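# Place a chain link on the riveting machine's anvil

## Task

Put a single chain link on the anvil beneath the riveting machine's head so that it lies flat and one of its holes sits over the locating pin; finish with neither gripper touching any link or the tote.

## Robot and tools

Robot: two arms, left_arm and right_arm, each with six joints and a two-finger gripper. Camera cables count as part of the arm or hand they run along. Cameras are cam_left_wrist and cam_right_wrist, both 896x504 and mounted on the wrists. Their pose is derived from the arm's joint readings, so a picture can lag while that arm is moving.

Frame: all hand positions, velocities and targets are in the scene frame, in metres. Its origin is at table-top height, centred between the nominal arm bases. +z is up, +x points out over the table, and left_arm is on the +y side; these names do not match image left or right. Real bases sit slightly off nominal, and reported hand positions and orientations can be a few cm off, worse at long reach. end_effector_position is the point between the finger pads, about 1 cm back from the tips. The fingers point along the gripper's +z and close along its y. Orientation is given as end_effector_quat_wxyz.

Row layout: every row has 14 numbers, even when only one arm moves. The first 7 are left_arm: shoulder, elbow, waist, wrist pitch, wrist yaw, wrist roll, opening. The next 7 are the same for right_arm. Joint values are absolute target angles in radians, not offsets. Stated ranges are: shoulder 0.000 to 3.142, elbow 0.000 to 3.142, waist -2.618 to 3.054, wrist pitch -1.571 to 1.571, wrist yaw -1.571 to 1.571, wrist roll -2.094 to 2.094. Real ends can differ by up to 0.059 rad either way. A target more than 0.059 beyond a stated end, and farther out than the current angle, gets the call refused. Targets past the real end are clipped, and the result then reports "joint sent to its limit". Opening is an absolute command from -1 (closed) to +1 (fully open). To keep a gripper as it is, resend its current command, because 0 is a real command.

execute_actions(actions, cameras): actions is a list of up to 15 actions. Each action is a table of up to 15 rows, one per control step of 1/30 s. A short table repeats its last row until all 15 steps are used, so one action lasts 0.5 s. An empty list just returns the current state and images. cameras is a list of names, ["all"] or []. If it is left out, you get all cameras for an empty call and none otherwise. An unknown name invalidates the call. Per step, each joint's target is kept within 0.339 rad (waist, shoulder, elbow) or 2.2 rad (wrist joints) of its measured angle. If a row would move the gripper more than 200 mm, that arm's targets are scaled back. To hold a resting joint still, resend its "Joint targets" value.

move(target, speed, blend, opening_speed, blocking, cameras): target is either one 14-number row or a list of up to 15 rows, with absolute joint angles as above. All joints move in step, so the hand traces a curve. There is no collision avoidance, and the joints trail the path. speed is the top speed in rad/s of whichever joint has farthest to go, from 0.01 to 12.57 (default 0.5). Give one value or one per target. blend (rad) rounds off intermediate corners. opening_speed is how fast the gripper command ramps, 0.2 or more per second on the -1..1 scale. With blocking=false the call returns after about 0.5 s and the motion continues; a new move then takes over from the current point. Finger changes in later targets are applied only once everything has come to rest at that point. The result adds a "move:" line: done, off_target (a joint rested more than 0.035 rad from its target), moving, held or fault, plus limits=held if steps were withheld. "done" does not tell you whether anything is being touched. A faster move, or a target set deeper past a contact, pushes harder.

wait(seconds): 0 to 10 s. Each arm holds its last command, and any running move keeps going. stop(cameras): brakes the running move; fast moves need more room to stop. zoom_image(camera, region): camera is cam_left_wrist or cam_right_wrist. region is [x0, y0, x1, y1] in pixels of that camera's latest image, at most 504x504. finished_scene(scene): scene is the current scene's integer number, as shown by an empty execute_actions call. It cannot be undone, so call it only once the link is placed and both hands are clear.

Result lines: Joint positions and Joint velocities have one block per arm, in joint order. Each block ends with the finger gap in metres (0.093 fully open) and its rate. "within noise" means the velocities are negligible. "Joint targets" gives the angles currently being driven toward. "Tool commands" gives the present gripper commands. grip_measured is the motor position on the -1..+1 scale. The pads meet near -0.94, and each mm of object width adds about 0.0208. The reading may be up to 0.02 too open. To grip a rigid flat part firmly, send a value about 0.24 below the reading for its width. Keep sending that value to hold, and send something well above it to release. A reading below -0.94 does not prove a thin part is held. A single command far below the width reading causes a brief hard squeeze. Joint torques follow joint order without the gripper. Positive means toward larger angles, and the numbers include gravity, offsets and noise. Joints 1 to 3 wrap at ±28 N m. "joint command not followed" means the clearance check changed some targets; that check does not keep the two grippers apart. Step readings list joint angles at some control steps, and only for execute_actions.

Avoid: dropping the link or letting go while it is still moving. Avoid slamming, hard hits or strong pushes, and any contact between the arms; a hard arm-to-arm press, including closing a gripper on the other arm's fingers, can fail the scene. Nothing may fall off or be left off the table. Objects may get a small nudge now and then. Any arm stop is costly. Joint friction and load can leave joints short of or past their targets, and tiny turns may not happen at all. Holding a load, staying stretched out, or pushing against something unreachable heats the motors. A MOTOR HOT line appears at 75 °C. At 90 °C that arm folds and stops working, and at 100 °C it goes limp. Finish with both grippers opened and moved clear of the links and the tote.

Each tool is called after "Call:" by a JSON object that holds its "fn" and its "kwargs", one argument or row to a line.

## Session

Call:
{"fn": "execute_actions", "kwargs": {
  "actions": []
}}

Scene clock: 0.00 s.
left_arm: end_effector_position=(+0.2400, +0.1058, +0.2628) grip_measured=+1.000 end_effector_quat_wxyz=(+0.592, +0.091, +0.749, -0.284) | right_arm: end_effector_position=(+0.2292, -0.3210, +0.2656) grip_measured=+1.000 end_effector_quat_wxyz=(+0.691, +0.137, +0.708, +0.053)
Joint names: [shoulder, elbow, waist, wrist pitch, wrist yaw, wrist roll]
Joint positions: left_arm=[0.773 0.35 -0.41 0.284 0.136 -0.307 0.093] | right_arm=[0.321 0.301 0.058 -0.02 0.183 0.275 0.093]
Joint velocities: within noise
Joint torques (N m): no reading
Heat: left arm: 36 °C; right arm: 34 °C.
Joint targets: left_arm=[0.770 0.366 -0.410 0.301 0.136 -0.306] | right_arm=[0.322 0.306 0.058 -0.030 0.183 0.276]
Tool commands: left_gripper/opening=+1.0 right_gripper/opening=+1.0

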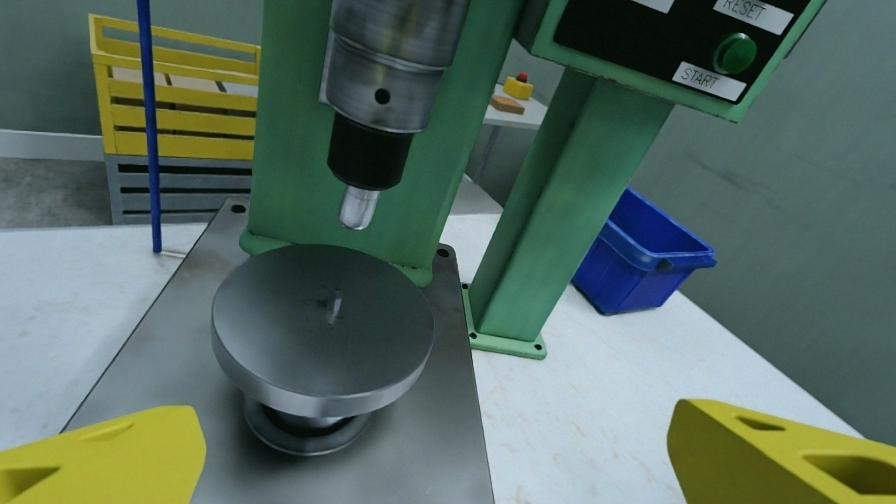

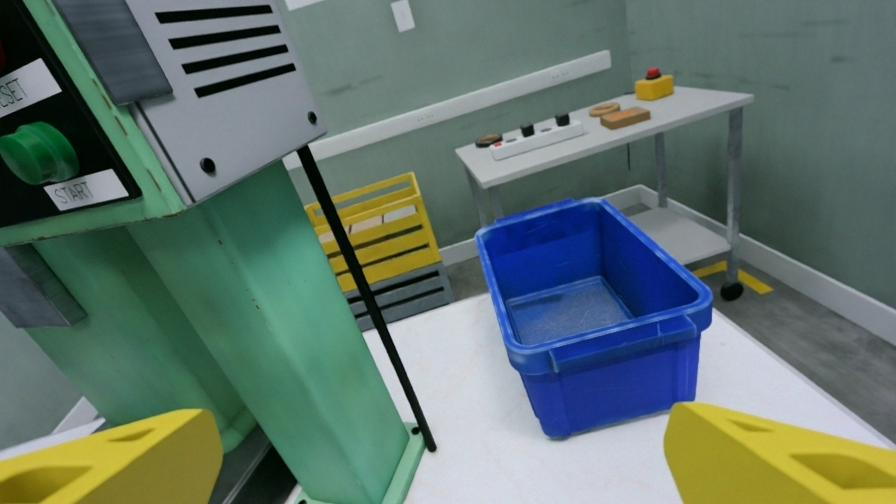

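Call:
{"fn": "move", "kwargs": {
  "target": [0.77,0.366,-0.41,0.301,0.136,-0.306,1,1.1,1.1,0.058,-0.9,-0.1,0.1,1],
  "cameras": ["all"]
}}

Scene clock: 15.90 s.
left_arm: end_effector_position=(+0.2400, +0.1058, +0.2628) grip_measured=+1.000 end_effector_quat_wxyz=(+0.592, +0.091, +0.749, -0.284) | right_arm: end_effector_position=(+0.2647, -0.2728, +0.2369) grip_measured=+1.000 end_effector_quat_wxyz=(+0.322, +0.005, +0.944, +0.071)
Joint names: [shoulder, elbow, waist, wrist pitch, wrist yaw, wrist roll]
Joint positions: left_arm=[0.773 0.35 -0.41 0.284 0.137 -0.307 0.093] | right_arm=[1.091 1.074 0.058 -0.887 -0.089 0.11 0.093]
Joint torques (N m): left_arm=[-1.55 7.94 -0.17 2.52 -0.11 0.11] | right_arm=[-2.25 9.44 -0.28 1.55 -0.22 -0.04]
Heat: left arm: 40 °C; right arm: 37 °C.
Joint targets: left_arm=[0.770 0.366 -0.410 0.301 0.136 -0.306] | right_arm=[1.100 1.100 0.058 -0.900 -0.100 0.100]
move: done
camera_calibration:
cam_left_wrist: T_world_to_cam=[[-0.496571, -0.809488, 0.313283, 0.119473], [-0.604928, 0.0639085, -0.793712, 0.383871], [0.622479, -0.583648, -0.521417, 0.128072], [0, 0, 0, 1]] pos_world=[0.211819, 0.146929, 0.334033]
cam_right_wrist: T_world_to_cam=[[0.0290617, -0.992073, -0.122253, -0.249601], [-0.974072, -0.000655317, -0.226235, 0.34976], [0.224362, 0.125658, -0.96637, 0.279438], [0, 0, 0, 1]] pos_world=[0.28525, -0.282507, 0.318654]

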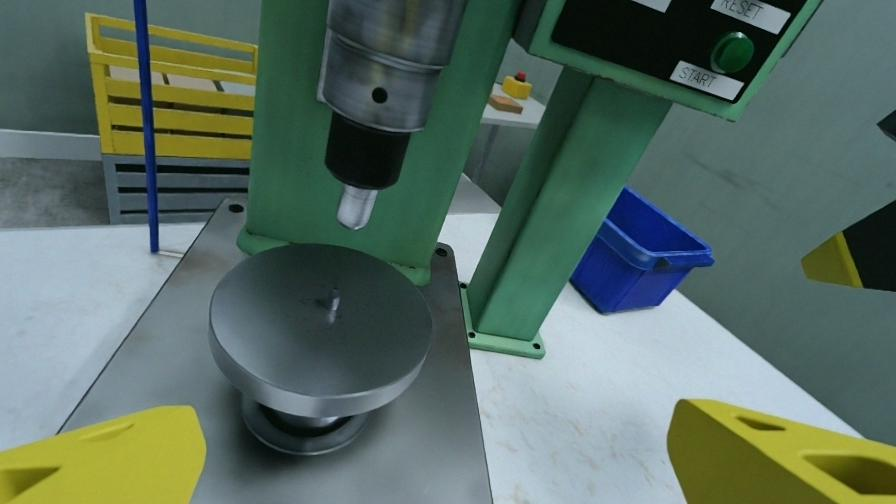

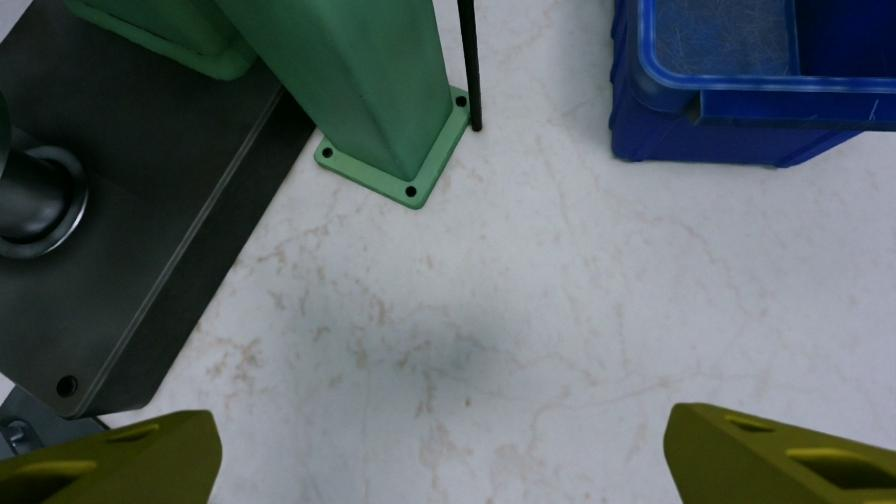

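Call:
{"fn": "zoom_image", "kwargs": {
  "camera": "cam_right_wrist",
  "region": [0, 340, 200, 504]
}}

Call:
{"fn": "move", "kwargs": {
  "target": [0.77,0.766,-0.41,-0.8,0.136,-0.306,1,1.5,1.3,-0.1,-1.1,-0.1,0.1,1],
  "cameras": ["all"]
}}

Scaled by 2.520 from the camera's 896x504 image, which has a finer 1280x720 frame.

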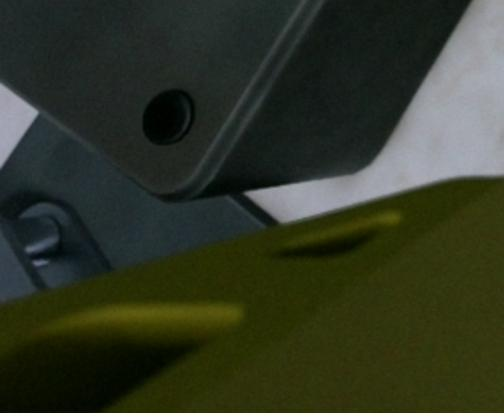

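Scene clock: 21.83 s.
left_arm: end_effector_position=(+0.1680, +0.1388, +0.2107) grip_measured=+1.000 end_effector_quat_wxyz=(+0.307, +0.082, +0.929, -0.187) | right_arm: end_effector_position=(+0.2870, -0.3186, +0.1740) grip_measured=+1.000 end_effector_quat_wxyz=(+0.133, +0.089, +0.986, +0.047)
Joint names: [shoulder, elbow, waist, wrist pitch, wrist yaw, wrist roll]
Joint positions: left_arm=[0.773 0.727 -0.41 -0.799 0.137 -0.307 0.093] | right_arm=[1.486 1.274 -0.093 -1.089 -0.09 0.11 0.093]
Joint torques (N m): left_arm=[-0.96 9.29 -0.17 1.81 -0.06 0.11] | right_arm=[-5.31 8.99 -0.9 0.81 -0.19 -0.03]
Heat: left arm: 41 °C; right arm: 37 °C.
Joint targets: left_arm=[0.770 0.766 -0.410 -0.800 0.136 -0.306] | right_arm=[1.500 1.300 -0.100 -1.100 -0.100 0.100]
move: off_target (left_arm); left_arm: the elbow is farthest, 0.039 rad from its target
camera_calibration:
cam_left_wrist: T_world_to_cam=[[-0.287325, -0.905497, 0.312282, 0.105096], [-0.94758, 0.221141, -0.230628, 0.213975], [0.139774, -0.362177, -0.92157, 0.29962], [0, 0, 0, 1]] pos_world=[0.191076, 0.156361, 0.292649]
cam_right_wrist: T_world_to_cam=[[-0.163998, -0.981476, -0.0990386, -0.248593], [-0.974966, 0.145986, 0.167717, 0.335677], [-0.150152, 0.124064, -0.980848, 0.328911], [0, 0, 0, 1]] pos_world=[0.335892, -0.333799, 0.241692]

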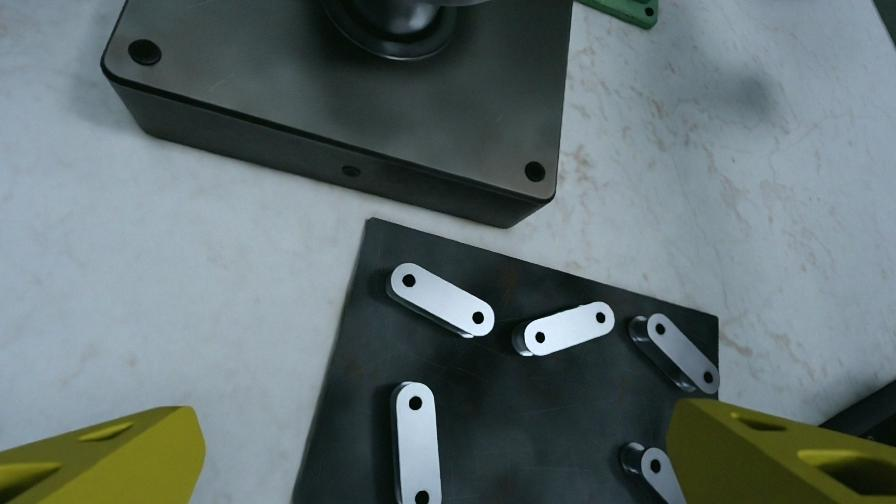

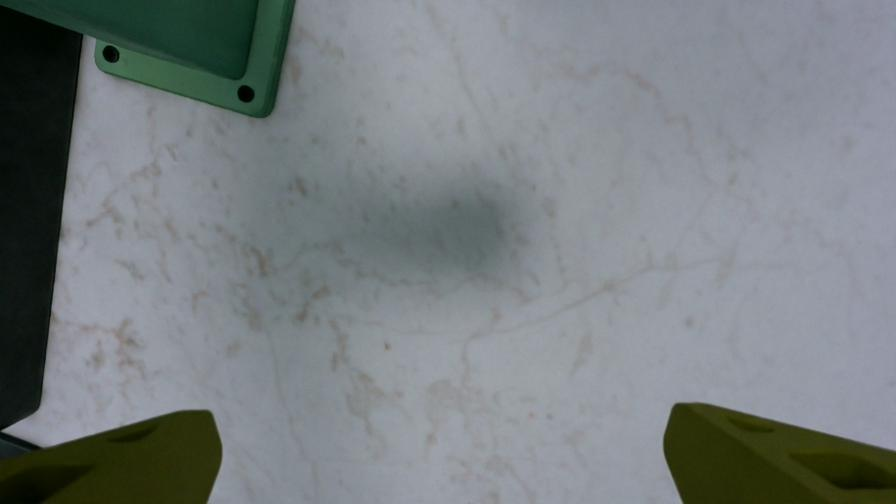

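Call:
{"fn": "zoom_image", "kwargs": {
  "camera": "cam_left_wrist",
  "region": [300, 200, 740, 504]
}}

Scaled by 1.145 from the camera's 896x504 image, which has a finer 1280x720 frame.

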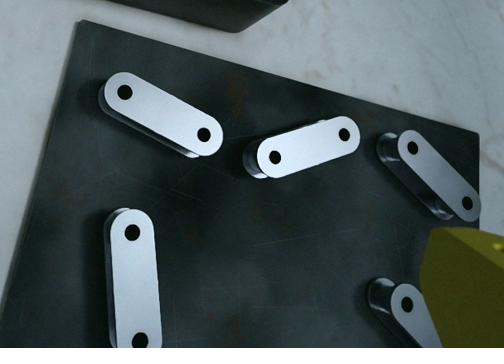

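Call:
{"fn": "move", "kwargs": {
  "target": [0.9,0.9,-0.3,-0.5,0,0,1,1.1,1.3,0.058,-0.9,-0.1,0.1,1],
  "cameras": ["cam_left_wrist"]
}}

Call:
{"fn": "move", "kwargs": {
  "target": [0.7,0.9,-0.75,-1.5,0,0,1,1.1,1.3,0.058,-0.9,-0.1,0.1,1],
  "cameras": ["cam_left_wrist"]
}}

Scene clock: 89.73 s.
left_arm: end_effector_position=(+0.2496, +0.1588, +0.2847) grip_measured=+1.000 end_effector_quat_wxyz=(+0.471, +0.139, +0.866, -0.087) | right_arm: end_effector_position=(+0.2830, -0.2732, +0.3172) grip_measured=+1.000 end_effector_quat_wxyz=(+0.408, +0.003, +0.910, +0.077)
Joint names: [shoulder, elbow, waist, wrist pitch, wrist yaw, wrist roll]
Joint positions: left_arm=[0.895 0.861 -0.307 -0.538 0.012 -0.015 0.093] | right_arm=[1.099 1.284 0.051 -0.902 -0.092 0.11 0.093]
Joint torques (N m): left_arm=[-1.33 9.48 0.44 2.59 -0.21 0.23] | right_arm=[-2.78 8.4 0.36 1.92 -0.16 -0.04]
Heat: left arm: 47 °C; right arm: 44 °C.
Joint targets: left_arm=[0.900 0.900 -0.300 -0.500 0.000 0.000] | right_arm=[1.100 1.300 0.058 -0.900 -0.100 0.100]
move: off_target (left_arm); left_arm: the elbow is farthest, 0.039 rad from its target
camera_calibration:
cam_left_wrist: T_world_to_cam=[[-0.348656, -0.936865, 0.0268956, 0.225057], [-0.800851, 0.282885, -0.527839, 0.342083], [0.486906, -0.205573, -0.848918, 0.231433], [0, 0, 0, 1]] pos_world=[0.239739, 0.161655, 0.370979]
Images, in order (width x height): cam_left_wrist 896x504.

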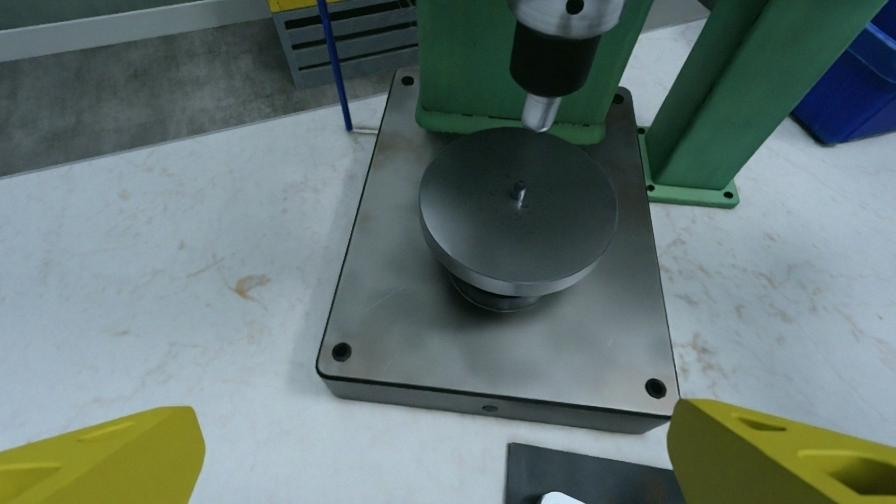

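Scene clock: 92.43 s.
left_arm: end_effector_position=(+0.0381, +0.1831, +0.1906) grip_measured=+1.000 end_effector_quat_wxyz=(+0.106, +0.364, +0.924, -0.048) | right_arm: end_effector_position=(+0.2832, -0.2732, +0.3173) grip_measured=+1.000 end_effector_quat_wxyz=(+0.409, +0.003, +0.909, +0.077)
Joint names: [shoulder, elbow, waist, wrist pitch, wrist yaw, wrist roll]
Joint positions: left_arm=[0.707 0.861 -0.743 -1.491 0.009 -0.014 0.093] | right_arm=[1.099 1.284 0.051 -0.901 -0.092 0.11 0.093]
Joint torques (N m): left_arm=[0.42 8.31 -0.69 0.84 -0.18 0.22] | right_arm=[-2.8 8.39 0.38 1.93 -0.16 -0.04]
Heat: left arm: 47 °C; right arm: 44 °C.
Joint targets: left_arm=[0.700 0.900 -0.750 -1.500 0.000 0.000] | right_arm=[1.100 1.300 0.058 -0.900 -0.100 0.100]
move: off_target (left_arm); left_arm: the elbow is farthest, 0.039 rad from its target
camera_calibration:
cam_left_wrist: T_world_to_cam=[[-0.69278, -0.720262, 0.0357483, 0.148383], [-0.699776, 0.683401, 0.208032, -0.101292], [-0.174268, 0.119105, -0.977469, 0.249855], [0, 0, 0, 1]] pos_world=[0.075457, 0.146338, 0.259993]
Images, in order (width x height): cam_left_wrist 896x504.

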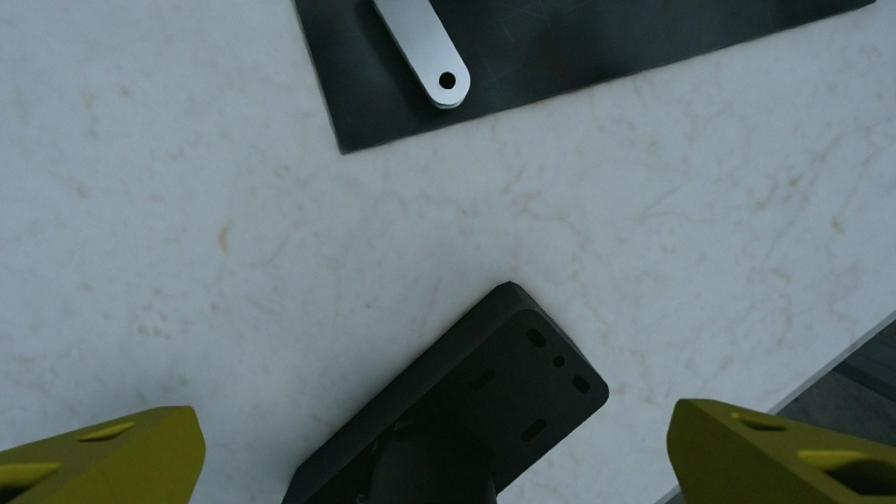

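Call:
{"fn": "move", "kwargs": {
  "target": [1.496,0.59,-0.29,-0.27,0.866,1.107,1,1.1,1.3,0.058,-0.9,-0.1,0.1,1],
  "cameras": ["cam_left_wrist"],
  "speed": 0.8
}}

Scene clock: 117.97 s.
left_arm: end_effector_position=(+0.1756, +0.0559, +0.0944) grip_measured=+1.000 end_effector_quat_wxyz=(+0.309, +0.638, +0.634, -0.309) | right_arm: end_effector_position=(+0.2832, -0.2732, +0.3173) grip_measured=+1.000 end_effector_quat_wxyz=(+0.409, +0.003, +0.909, +0.077)
Joint names: [shoulder, elbow, waist, wrist pitch, wrist yaw, wrist roll]
Joint positions: left_arm=[1.492 0.596 -0.297 -0.299 0.844 1.089 0.093] | right_arm=[1.099 1.284 0.051 -0.901 -0.092 0.11 0.093]
Joint torques (N m): left_arm=[-4.97 4.44 0.42 1.37 0.62 0.23] | right_arm=[-2.78 8.39 0.39 1.93 -0.16 -0.04]
Heat: left arm: 47 °C; right arm: 42 °C.
Joint targets: left_arm=[1.496 0.590 -0.290 -0.270 0.866 1.107] | right_arm=[1.100 1.300 0.058 -0.900 -0.100 0.100]
move: done
camera_calibration:
cam_left_wrist: T_world_to_cam=[[-0.999512, 0.0304229, 0.00705234, 0.17012], [0.0241189, 0.895445, -0.444518, 0.0244968], [-0.0198385, -0.444131, -0.895742, 0.191636], [0, 0, 0, 1]] pos_world=[0.173248, 0.0580003, 0.181346]
Images, in order (width x height): cam_left_wrist 896x504.

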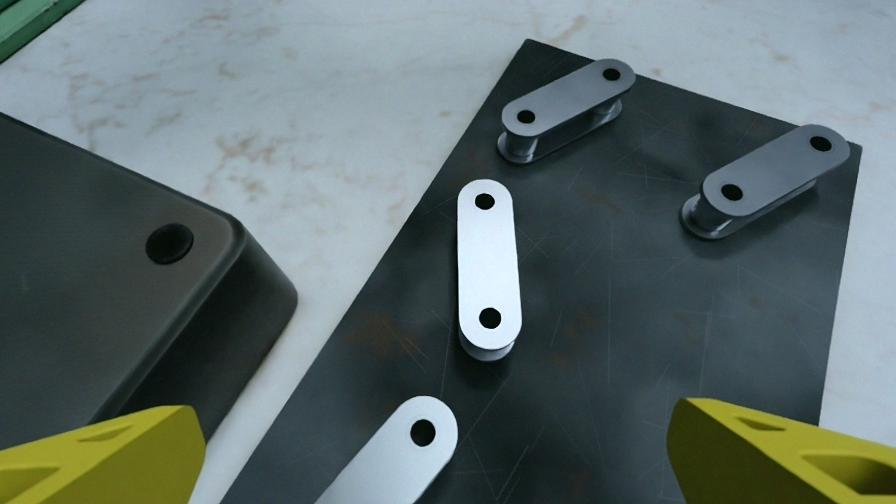

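Call:
{"fn": "move", "kwargs": {
  "target": [1.585,0.437,-0.356,0.04,0.82,1.0,-0.2,1.1,1.3,0.058,-0.9,-0.1,0.1,1],
  "cameras": ["cam_left_wrist"]
}}

Scene clock: 144.33 s.
left_arm: end_effector_position=(+0.1595, +0.0498, +0.0545) grip_measured=-0.198 end_effector_quat_wxyz=(+0.314, +0.637, +0.634, -0.306) | right_arm: end_effector_position=(+0.2832, -0.2732, +0.3173) grip_measured=+1.000 end_effector_quat_wxyz=(+0.409, +0.003, +0.909, +0.077)
Joint names: [shoulder, elbow, waist, wrist pitch, wrist yaw, wrist roll]
Joint positions: left_arm=[1.579 0.443 -0.349 0.009 0.822 1.011 0.036] | right_arm=[1.099 1.284 0.051 -0.901 -0.092 0.11 0.093]
Joint torques (N m): left_arm=[-4.77 3.73 -0.68 1.51 0.36 -0.04] | right_arm=[-2.77 8.43 0.38 1.93 -0.16 -0.04]
Heat: left arm: 44 °C; right arm: 42 °C.
Joint targets: left_arm=[1.585 0.437 -0.356 0.040 0.820 1.000] | right_arm=[1.100 1.300 0.058 -0.900 -0.100 0.100]
move: done
camera_calibration:
cam_left_wrist: T_world_to_cam=[[-0.999669, 0.025561, -0.00290838, 0.155292], [0.0241597, 0.893947, -0.447521, 0.0128218], [-0.00883913, -0.447443, -0.894269, 0.151129], [0, 0, 0, 1]] pos_world=[0.156267, 0.0521904, 0.14134]
Images, in order (width x height): cam_left_wrist 896x504.

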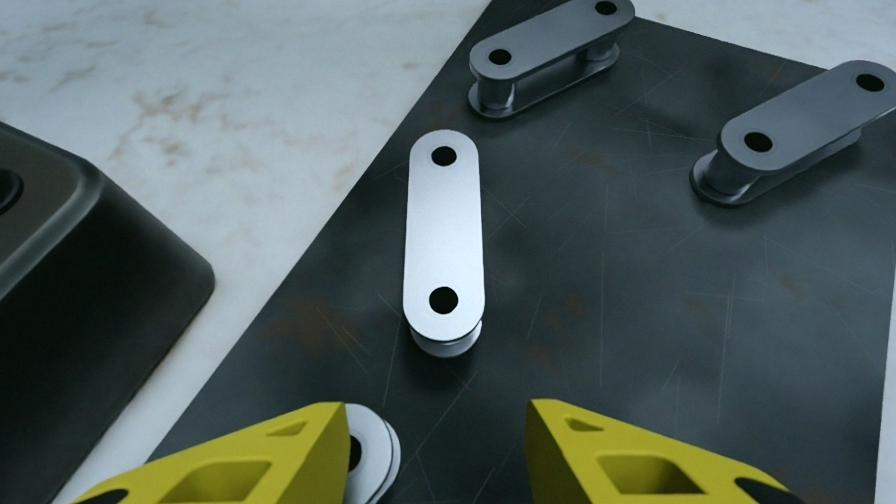

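Call:
{"fn": "move", "kwargs": {
  "target": [1.845,0.435,-0.564,0.47,0.716,0.752,-0.2,1.1,1.3,0.058,-0.9,-0.1,0.1,1],
  "cameras": ["cam_left_wrist"],
  "speed": 0.25
}}

Scene clock: 152.30 s.
left_arm: end_effector_position=(+0.1593, -0.0057, +0.0255) grip_measured=-0.198 end_effector_quat_wxyz=(+0.327, +0.640, +0.620, -0.314) | right_arm: end_effector_position=(+0.2832, -0.2732, +0.3173) grip_measured=+1.000 end_effector_quat_wxyz=(+0.409, +0.003, +0.909, +0.077)
Joint names: [shoulder, elbow, waist, wrist pitch, wrist yaw, wrist roll]
Joint positions: left_arm=[1.827 0.443 -0.556 0.46 0.742 0.768 0.036] | right_arm=[1.099 1.284 0.051 -0.901 -0.092 0.11 0.093]
Joint torques (N m): left_arm=[-5.12 2.85 -0.73 1.63 0.02 -0.09] | right_arm=[-2.8 8.39 0.35 1.94 -0.16 -0.04]
Heat: left arm: 43 °C; right arm: 42 °C.
Joint targets: left_arm=[1.845 0.435 -0.564 0.470 0.716 0.752] | right_arm=[1.100 1.300 0.058 -0.900 -0.100 0.100]
move: done
camera_calibration:
cam_left_wrist: T_world_to_cam=[[-0.998836, 0.0434557, -0.0209299, 0.156883], [0.0481775, 0.877968, -0.476288, 0.0463591], [-0.00232168, -0.476742, -0.87904, 0.0987102], [0, 0, 0, 1]] pos_world=[0.154696, -0.000460003, 0.112134]
Images, in order (width x height): cam_left_wrist 896x504.

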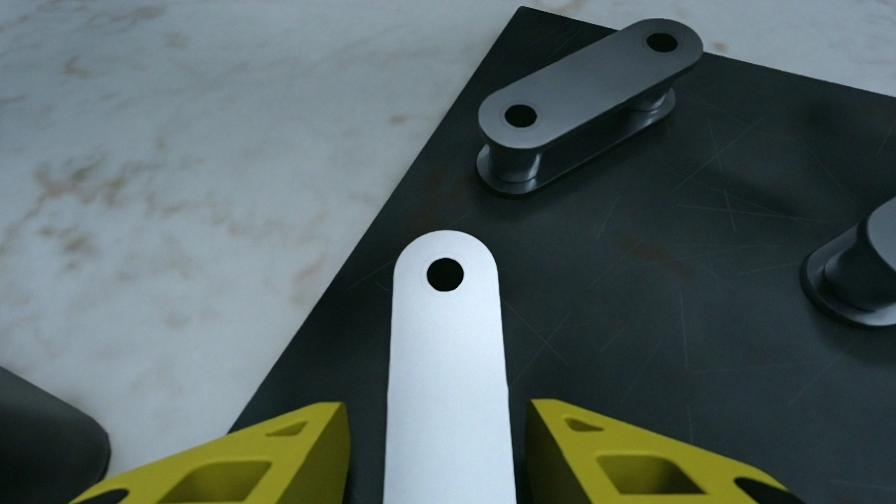

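Call:
{"fn": "move", "kwargs": {
  "target": [1.875,0.433,-0.548,0.458,0.714,0.758,-0.2,1.1,1.3,0.058,-0.9,-0.1,0.1,1],
  "cameras": ["cam_left_wrist"],
  "speed": 0.1
}}

Scene clock: 163.27 s.
left_arm: end_effector_position=(+0.1612, -0.0072, +0.0242) grip_measured=-0.199 end_effector_quat_wxyz=(+0.333, +0.641, +0.617, -0.313) | right_arm: end_effector_position=(+0.2832, -0.2732, +0.3173) grip_measured=+1.000 end_effector_quat_wxyz=(+0.409, +0.003, +0.909, +0.077)
Joint names: [shoulder, elbow, waist, wrist pitch, wrist yaw, wrist roll]
Joint positions: left_arm=[1.844 0.443 -0.556 0.49 0.743 0.767 0.036] | right_arm=[1.099 1.284 0.051 -0.901 -0.092 0.11 0.093]
Joint torques (N m): left_arm=[-4.01 2.62 0.51 1.17 -0.01 -0.02] | right_arm=[-2.77 8.39 0.36 1.93 -0.16 -0.04]
Heat: left arm: 41 °C; right arm: 42 °C.
Joint targets: left_arm=[1.875 0.433 -0.548 0.458 0.714 0.758] | right_arm=[1.100 1.300 0.058 -0.900 -0.100 0.100]
move: done
camera_calibration:
cam_left_wrist: T_world_to_cam=[[-0.998563, 0.0434932, -0.0313022, 0.159011], [0.0532073, 0.874097, -0.482828, 0.0462534], [0.0063614, -0.4838, -0.875155, 0.095434], [0, 0, 0, 1]] pos_world=[0.155715, -0.00117489, 0.110829]
Images, in order (width x height): cam_left_wrist 896x504.

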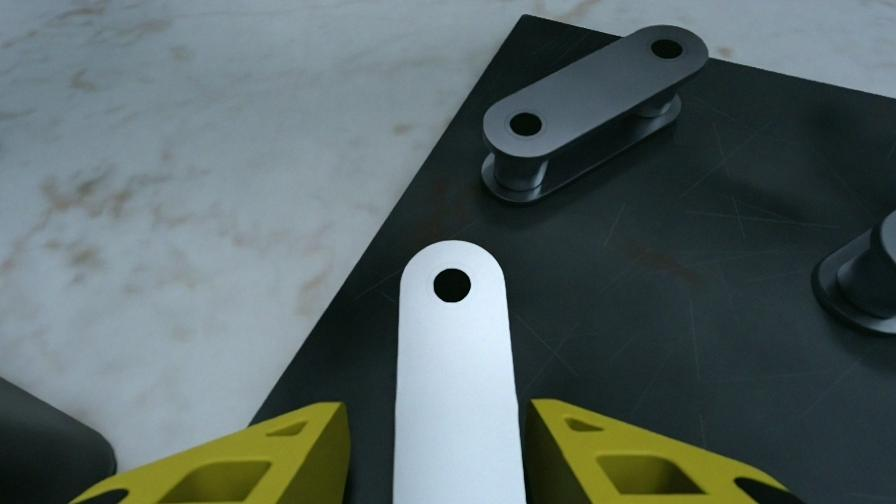

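Call:
{"fn": "move", "kwargs": {
  "target": [1.785,0.435,-0.515,0.362,0.747,0.8,-0.2,1.1,1.3,0.058,-0.9,-0.1,0.1,1],
  "cameras": ["cam_left_wrist"],
  "speed": 0.2
}}

Scene clock: 173.93 s.
left_arm: end_effector_position=(+0.1593, +0.0033, +0.0252) grip_measured=-0.199 end_effector_quat_wxyz=(+0.317, +0.635, +0.629, -0.317) | right_arm: end_effector_position=(+0.2832, -0.2732, +0.3173) grip_measured=+1.000 end_effector_quat_wxyz=(+0.409, +0.003, +0.909, +0.077)
Joint names: [shoulder, elbow, waist, wrist pitch, wrist yaw, wrist roll]
Joint positions: left_arm=[1.808 0.443 -0.525 0.398 0.757 0.788 0.036] | right_arm=[1.099 1.284 0.051 -0.901 -0.092 0.11 0.093]
Joint torques (N m): left_arm=[-8.84 2.85 0.68 1.03 0.22 0.18] | right_arm=[-2.78 8.39 0.38 1.93 -0.16 -0.04]
Heat: left arm: 40 °C; right arm: 42 °C.
Joint targets: left_arm=[1.785 0.435 -0.515 0.362 0.747 0.800] | right_arm=[1.100 1.300 0.058 -0.900 -0.100 0.100]
move: off_target (left_arm); left_arm: the wrist pitch is farthest, 0.036 rad from its target
camera_calibration:
cam_left_wrist: T_world_to_cam=[[-0.999428, 0.0333061, 0.00590048, 0.155849], [0.0267147, 0.884241, -0.466266, 0.0414608], [-0.020747, -0.465842, -0.884625, 0.105849], [0, 0, 0, 1]] pos_world=[0.156848, 0.00745678, 0.112049]
Images, in order (width x height): cam_left_wrist 896x504.

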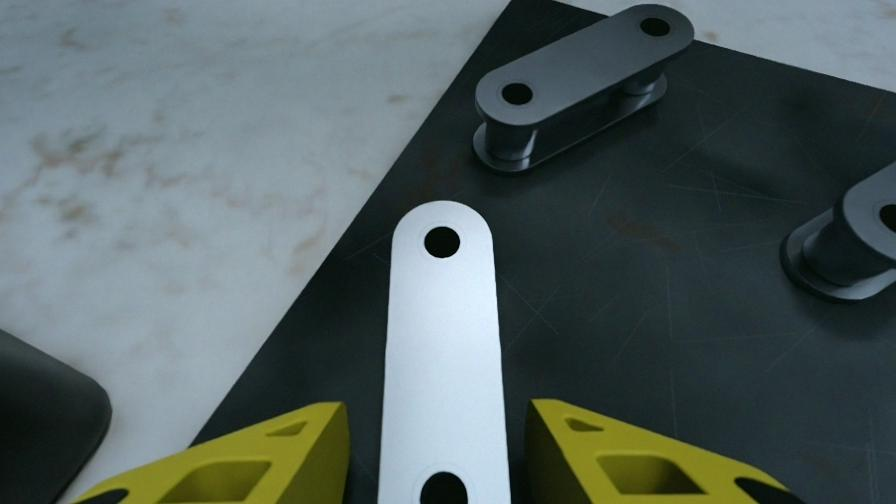

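Call:
{"fn": "move", "kwargs": {
  "target": [1.775,0.44,-0.525,0.38,0.757,0.788,-0.2,1.1,1.3,0.058,-0.9,-0.1,0.1,1],
  "speed": 0.1
}}

Call:
{"fn": "move", "kwargs": {
  "target": [1.775,0.44,-0.525,0.38,0.757,0.788,-0.85,1.1,1.3,0.058,-0.9,-0.1,0.1,1],
  "opening_speed": 0.5,
  "cameras": ["cam_left_wrist"]
}}

Scene clock: 181.30 s.
left_arm: end_effector_position=(+0.1591, +0.0034, +0.0257) grip_measured=-0.199 end_effector_quat_wxyz=(+0.317, +0.635, +0.629, -0.317) | right_arm: end_effector_position=(+0.2832, -0.2732, +0.3173) grip_measured=+1.000 end_effector_quat_wxyz=(+0.409, +0.003, +0.909, +0.077)
Joint names: [shoulder, elbow, waist, wrist pitch, wrist yaw, wrist roll]
Joint positions: left_arm=[1.805 0.443 -0.525 0.395 0.757 0.789 0.036] | right_arm=[1.099 1.284 0.051 -0.901 -0.092 0.11 0.093]
Joint torques (N m): left_arm=[-9.44 3.26 -0.12 1.27 0.32 0.07] | right_arm=[-2.78 8.39 0.36 1.94 -0.15 -0.04]
Heat: left arm: 40 °C; right arm: 42 °C.
Joint targets: left_arm=[1.775 0.440 -0.525 0.380 0.757 0.788] | right_arm=[1.100 1.300 0.058 -0.900 -0.100 0.100]
move: done
camera_calibration:
cam_left_wrist: T_world_to_cam=[[-0.999412, 0.0338364, 0.00563036, 0.155771], [0.0273144, 0.884327, -0.466067, 0.0415788], [-0.0207491, -0.465639, -0.884731, 0.1063], [0, 0, 0, 1]] pos_world=[0.156749, 0.00745753, 0.112548]
cam_right_wrist: T_world_to_cam=[[0.048221, -0.99046, -0.129087, -0.243514], [-0.914954, 0.00804057, -0.403477, 0.427813], [0.400666, 0.137565, -0.905838, 0.287189], [0, 0, 0, 1]] pos_world=[0.288105, -0.284138, 0.401325]

Scene clock: 182.80 s.
left_arm: end_effector_position=(+0.1591, +0.0034, +0.0257) grip_measured=-0.597 end_effector_quat_wxyz=(+0.317, +0.635, +0.629, -0.317) | right_arm: end_effector_position=(+0.2832, -0.2732, +0.3173) grip_measured=+1.000 end_effector_quat_wxyz=(+0.409, +0.003, +0.909, +0.077)
Joint names: [shoulder, elbow, waist, wrist pitch, wrist yaw, wrist roll]
Joint positions: left_arm=[1.805 0.443 -0.525 0.394 0.757 0.789 0.017] | right_arm=[1.099 1.284 0.051 -0.901 -0.092 0.11 0.093]
Joint torques (N m): left_arm=[-9.44 3.26 -0.1 1.29 0.32 0.07] | right_arm=[-2.8 8.4 0.36 1.94 -0.16 -0.04]
Heat: left arm: 40 °C; right arm: 42 °C.
Joint targets: left_arm=[1.775 0.440 -0.525 0.380 0.757 0.788] | right_arm=[1.100 1.300 0.058 -0.900 -0.100 0.100]
move: done
camera_calibration:
cam_left_wrist: T_world_to_cam=[[-0.999413, 0.0337506, 0.00590753, 0.155636], [0.027114, 0.884435, -0.465875, 0.0415017], [-0.0209484, -0.465441, -0.884831, 0.106386], [0, 0, 0, 1]] pos_world=[0.156648, 0.00755789, 0.112549]
Images, in order (width x height): cam_left_wrist 896x504.

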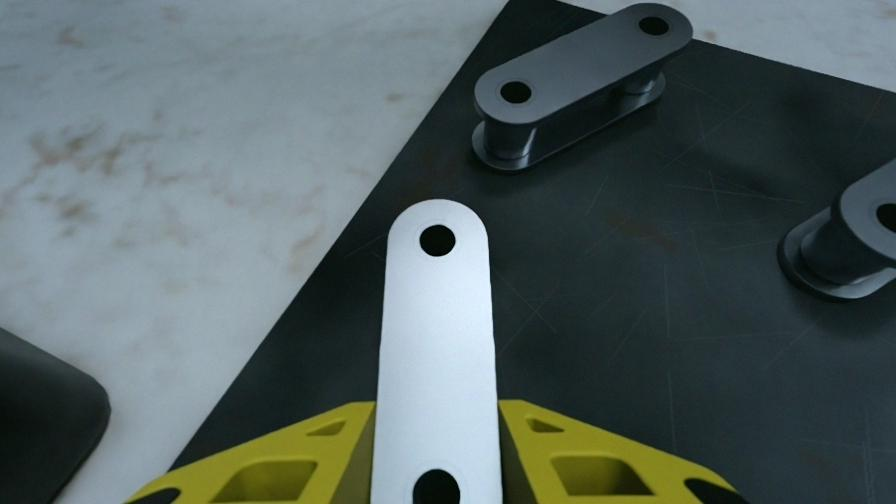

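Call:
{"fn": "move", "kwargs": {
  "target": [1.45,0.575,-0.527,-0.07,0.756,0.781,-0.85,1.1,1.3,0.058,-0.9,-0.1,0.1,1],
  "cameras": ["cam_left_wrist"],
  "speed": 0.35
}}

Call:
{"fn": "move", "kwargs": {
  "target": [1.423,0.81,-0.42,0.01,0,0,-0.85,1.1,1.3,0.058,-0.9,-0.1,0.1,1],
  "cameras": ["cam_left_wrist"],
  "speed": 0.4
}}

Scene clock: 209.23 s.
left_arm: end_effector_position=(+0.1519, +0.0094, +0.0904) grip_measured=-0.605 end_effector_quat_wxyz=(+0.295, +0.632, +0.642, -0.317) | right_arm: end_effector_position=(+0.2832, -0.2732, +0.3173) grip_measured=+1.000 end_effector_quat_wxyz=(+0.409, +0.003, +0.909, +0.077)
Joint names: [shoulder, elbow, waist, wrist pitch, wrist yaw, wrist roll]
Joint positions: left_arm=[1.479 0.54 -0.525 -0.079 0.746 0.789 0.016] | right_arm=[1.099 1.284 0.051 -0.901 -0.092 0.11 0.093]
Joint torques (N m): left_arm=[-8.09 7.76 -0.27 1.49 0.43 0] | right_arm=[-2.78 8.39 0.36 1.93 -0.16 -0.04]
Heat: left arm: 39 °C; right arm: 42 °C.
Joint targets: left_arm=[1.450 0.575 -0.527 -0.070 0.756 0.781] | right_arm=[1.100 1.300 0.058 -0.900 -0.100 0.100]
move: done
camera_calibration:
cam_left_wrist: T_world_to_cam=[[-0.998648, 0.0269001, 0.0444797, 0.144405], [0.00479486, 0.899708, -0.436466, 0.067179], [-0.0517597, -0.435663, -0.898621, 0.171788], [0, 0, 0, 1]] pos_world=[0.15278, 0.0105157, 0.177271]
Images, in order (width x height): cam_left_wrist 896x504.

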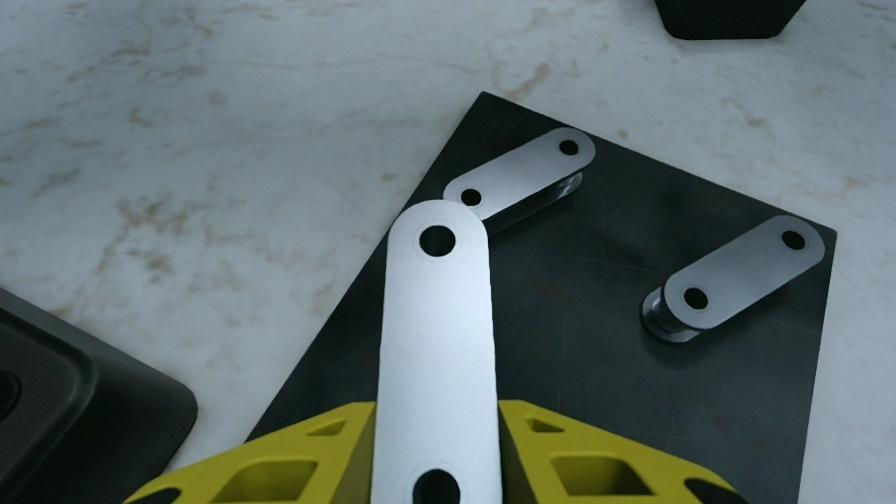

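Scene clock: 211.90 s.
left_arm: end_effector_position=(+0.3074, +0.0842, +0.1338) grip_measured=-0.605 end_effector_quat_wxyz=(+0.371, +0.220, +0.897, -0.099) | right_arm: end_effector_position=(+0.2832, -0.2732, +0.3173) grip_measured=+1.000 end_effector_quat_wxyz=(+0.409, +0.003, +0.909, +0.077)
Joint names: [shoulder, elbow, waist, wrist pitch, wrist yaw, wrist roll]
Joint positions: left_arm=[1.465 0.748 -0.432 -0.065 0.033 0.014 0.016] | right_arm=[1.099 1.284 0.051 -0.901 -0.092 0.11 0.093]
Joint torques (N m): left_arm=[-10.32 10.82 0.87 2.78 -0.43 -0.05] | right_arm=[-2.77 8.42 0.36 1.93 -0.16 -0.04]
Heat: left arm: 40 °C; right arm: 42 °C.
Joint targets: left_arm=[1.423 0.810 -0.420 0.010 0.000 0.000] | right_arm=[1.100 1.300 0.058 -0.900 -0.100 0.100]
move: off_target (left_arm); left_arm: the wrist pitch is farthest, 0.075 rad from its target
camera_calibration:
cam_left_wrist: T_world_to_cam=[[-0.488774, -0.872006, 0.0265526, 0.217032], [-0.825309, 0.452305, -0.338061, 0.297728], [0.282782, -0.18715, -0.940749, 0.133372], [0, 0, 0, 1]] pos_world=[0.314082, 0.0795495, 0.220358]
Images, in order (width x height): cam_left_wrist 896x504.

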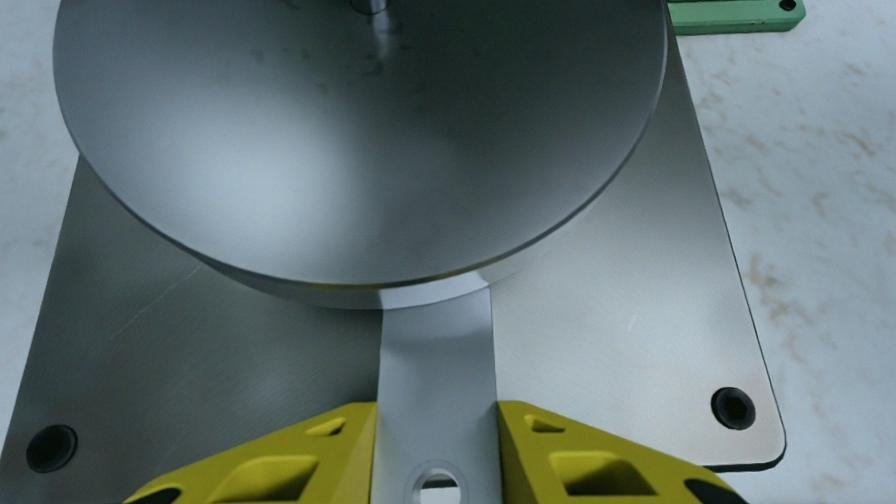

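Call:
{"fn": "move", "kwargs": {
  "target": [
    [1.46,0.70,-0.432,-0.06,0.03,0.014,-0.85,1.1,1.3,0.058,-0.9,-0.1,0.1,1],
    [1.28,0.53,-0.432,-0.06,0.03,0.014,-0.85,1.1,1.3,0.058,-0.9,-0.1,0.1,1],
    [1.01,0.40,-0.432,-0.2,0.03,0.014,-0.85,1.1,1.3,0.058,-0.9,-0.1,0.1,1]
  ],
  "cameras": ["cam_left_wrist"],
  "speed": 0.2
}}

Scene clock: 225.87 s.
left_arm: end_effector_position=(+0.2087, +0.1322, +0.1077) grip_measured=-0.605 end_effector_quat_wxyz=(+0.342, +0.222, +0.909, -0.092) | right_arm: end_effector_position=(+0.2832, -0.2732, +0.3173) grip_measured=+1.000 end_effector_quat_wxyz=(+0.409, +0.003, +0.909, +0.077)
Joint names: [shoulder, elbow, waist, wrist pitch, wrist yaw, wrist roll]
Joint positions: left_arm=[1.031 0.404 -0.432 -0.221 0.033 0.013 0.016] | right_arm=[1.099 1.284 0.051 -0.901 -0.092 0.11 0.093]
Joint torques (N m): left_arm=[-4.42 5.71 -0.09 2.06 -0.11 0.09] | right_arm=[-2.8 8.4 0.35 1.93 -0.16 -0.04]
Heat: left arm: 45 °C; right arm: 42 °C.
Joint targets: left_arm=[1.010 0.400 -0.432 -0.200 0.030 0.014] | right_arm=[1.100 1.300 0.058 -0.900 -0.100 0.100]
move: done
camera_calibration:
cam_left_wrist: T_world_to_cam=[[-0.486365, -0.873221, 0.0305497, 0.210646], [-0.84368, 0.460243, -0.276371, 0.181885], [0.227273, -0.160191, -0.960565, 0.155885], [0, 0, 0, 1]] pos_world=[0.220475, 0.125201, 0.19357]
Images, in order (width x height): cam_left_wrist 896x504.

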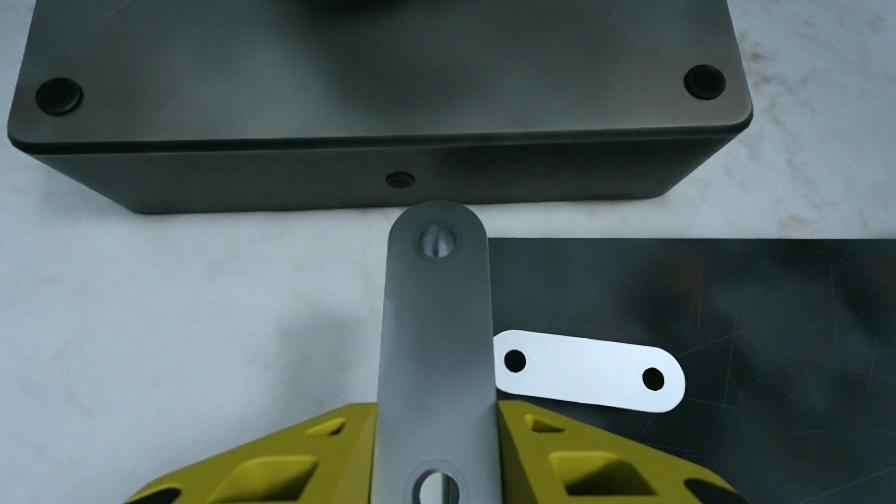

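Call:
{"fn": "move", "kwargs": {
  "target": [
    [0.895,0.65,-0.425,-0.35,0.0,0.0,-0.85,1.1,1.3,0.058,-0.9,-0.1,0.1,1],
    [1.25,0.87,-0.42,-0.2,0.0,0.0,-0.85,1.1,1.3,0.058,-0.9,-0.1,0.1,1]
  ],
  "cameras": ["cam_left_wrist"],
  "speed": 0.3
}}

Scene clock: 239.27 s.
left_arm: end_effector_position=(+0.2948, +0.0962, +0.2072) grip_measured=-0.605 end_effector_quat_wxyz=(+0.416, +0.209, +0.880, -0.097) | right_arm: end_effector_position=(+0.2832, -0.2732, +0.3173) grip_measured=+1.000 end_effector_quat_wxyz=(+0.409, +0.003, +0.909, +0.077)
Joint names: [shoulder, elbow, waist, wrist pitch, wrist yaw, wrist roll]
Joint positions: left_arm=[1.249 0.821 -0.428 -0.261 0.012 0.013 0.016] | right_arm=[1.099 1.284 0.051 -0.901 -0.092 0.11 0.093]
Joint torques (N m): left_arm=[-4.83 10.29 0.5 2.72 -0.21 -0.05] | right_arm=[-2.78 8.42 0.35 1.93 -0.16 -0.04]
Heat: left arm: 44 °C; right arm: 42 °C.
Joint targets: left_arm=[1.250 0.870 -0.420 -0.200 0.000 0.000] | right_arm=[1.100 1.300 0.058 -0.900 -0.100 0.100]
move: off_target (left_arm); left_arm: the wrist pitch is farthest, 0.061 rad from its target
camera_calibration:
cam_left_wrist: T_world_to_cam=[[-0.471656, -0.881748, 0.00785823, 0.219207], [-0.800107, 0.424206, -0.42412, 0.31988], [0.370633, -0.206326, -0.905572, 0.176904], [0, 0, 0, 1]] pos_world=[0.293762, 0.0940902, 0.294144]
Images, in order (width x height): cam_left_wrist 896x504.

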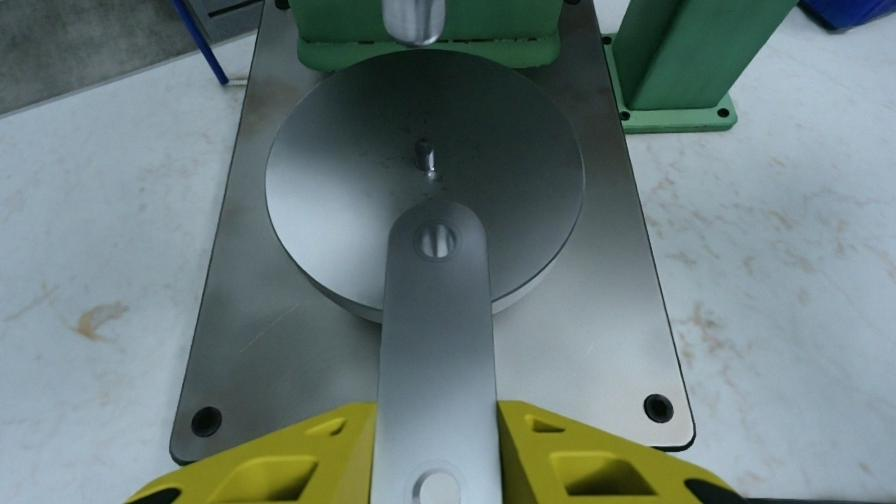

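Call:
{"fn": "move", "kwargs": {
  "target": [1.44,0.81,-0.405,0.06,0.0,0.0,-0.85,1.1,1.3,0.058,-0.9,-0.1,0.1,1],
  "cameras": ["cam_left_wrist"],
  "speed": 0.2
}}

Scene clock: 258.67 s.
left_arm: end_effector_position=(+0.3367, +0.0832, +0.1819) grip_measured=-0.605 end_effector_quat_wxyz=(+0.442, +0.200, +0.869, -0.099) | right_arm: end_effector_position=(+0.2832, -0.2732, +0.3173) grip_measured=+1.000 end_effector_quat_wxyz=(+0.409, +0.003, +0.909, +0.077)
Joint names: [shoulder, elbow, waist, wrist pitch, wrist yaw, wrist roll]
Joint positions: left_arm=[1.439 0.813 -0.413 -0.004 0.011 0.013 0.016] | right_arm=[1.099 1.284 0.051 -0.901 -0.092 0.11 0.093]
Joint torques (N m): left_arm=[-6.39 6.02 0.49 2.84 -0.21 -0.05] | right_arm=[-2.82 8.4 0.38 1.93 -0.16 -0.04]
Heat: left arm: 49 °C; right arm: 43 °C.
Joint targets: left_arm=[1.440 0.810 -0.405 0.060 0.000 0.000] | right_arm=[1.100 1.300 0.058 -0.900 -0.100 0.100]
move: off_target (left_arm); left_arm: the wrist pitch is farthest, 0.064 rad from its target
camera_calibration:
cam_left_wrist: T_world_to_cam=[[-0.458272, -0.888798, 0.00497914, 0.224321], [-0.782359, 0.400719, -0.4768, 0.353722], [0.421784, -0.2224, -0.878998, 0.115145], [0, 0, 0, 1]] pos_world=[0.330971, 0.0832412, 0.26875]
Images, in order (width x height): cam_left_wrist 896x504.

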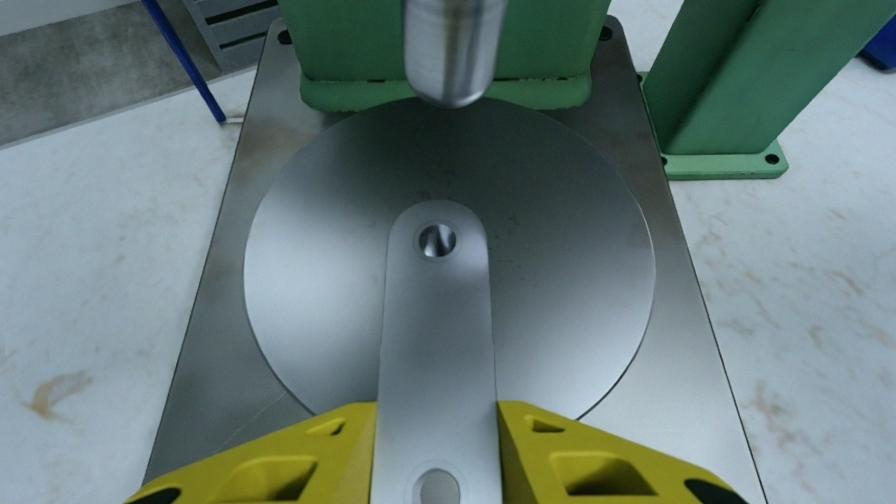

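Call:
{"fn": "zoom_image", "kwargs": {
  "camera": "cam_left_wrist",
  "region": [380, 190, 500, 290]
}}

Scaled by 4.200 from the camera's 896x504 image, which has a finer 1280x720 frame.

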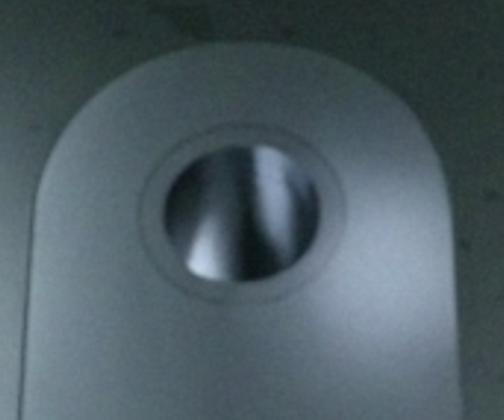

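Call:
{"fn": "move", "kwargs": {
  "target": [1.473,0.755,-0.427,0.13,0.0,0.0,-0.85,1.1,1.3,0.058,-0.9,-0.1,0.1,1],
  "cameras": ["cam_left_wrist"],
  "speed": 0.1
}}

Scene clock: 275.57 s.
left_arm: end_effector_position=(+0.3363, +0.0809, +0.1678) grip_measured=-0.605 end_effector_quat_wxyz=(+0.447, +0.201, +0.866, -0.101) | right_arm: end_effector_position=(+0.2832, -0.2732, +0.3173) grip_measured=+1.000 end_effector_quat_wxyz=(+0.409, +0.003, +0.909, +0.077)
Joint names: [shoulder, elbow, waist, wrist pitch, wrist yaw, wrist roll]
Joint positions: left_arm=[1.465 0.763 -0.419 0.083 0.009 0.013 0.016] | right_arm=[1.099 1.284 0.051 -0.901 -0.092 0.11 0.093]
Joint torques (N m): left_arm=[-5.79 5.49 -0.76 2.64 -0.2 -0.05] | right_arm=[-2.78 8.4 0.38 1.94 -0.16 -0.04]
Heat: left arm: 46 °C; right arm: 43 °C.
Joint targets: left_arm=[1.473 0.755 -0.427 0.130 0.000 0.000] | right_arm=[1.100 1.300 0.058 -0.900 -0.100 0.100]
move: off_target (left_arm); left_arm: the wrist pitch is farthest, 0.047 rad from its target
camera_calibration:
cam_left_wrist: T_world_to_cam=[[-0.462327, -0.886703, 0.00346478, 0.223615], [-0.775166, 0.402269, -0.487132, 0.346768], [0.430547, -0.2279, -0.873322, 0.0989382], [0, 0, 0, 1]] pos_world=[0.329588, 0.0813342, 0.254552]
Images, in order (width x height): cam_left_wrist 896x504.

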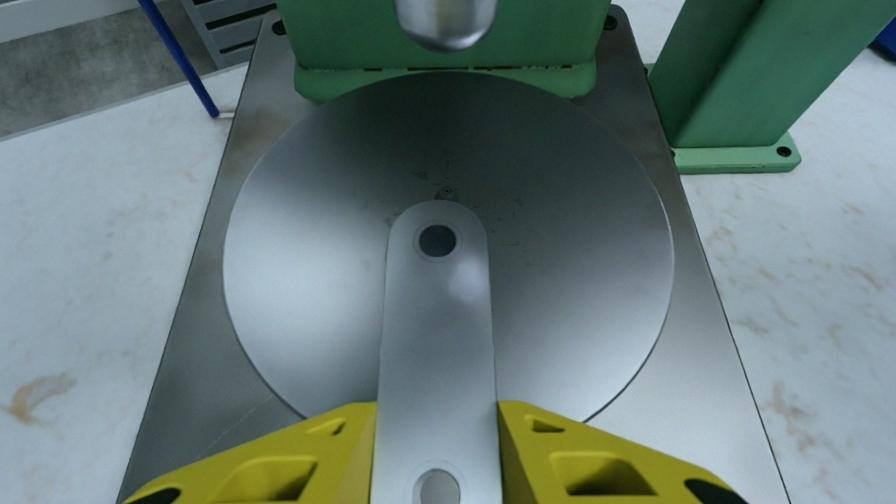

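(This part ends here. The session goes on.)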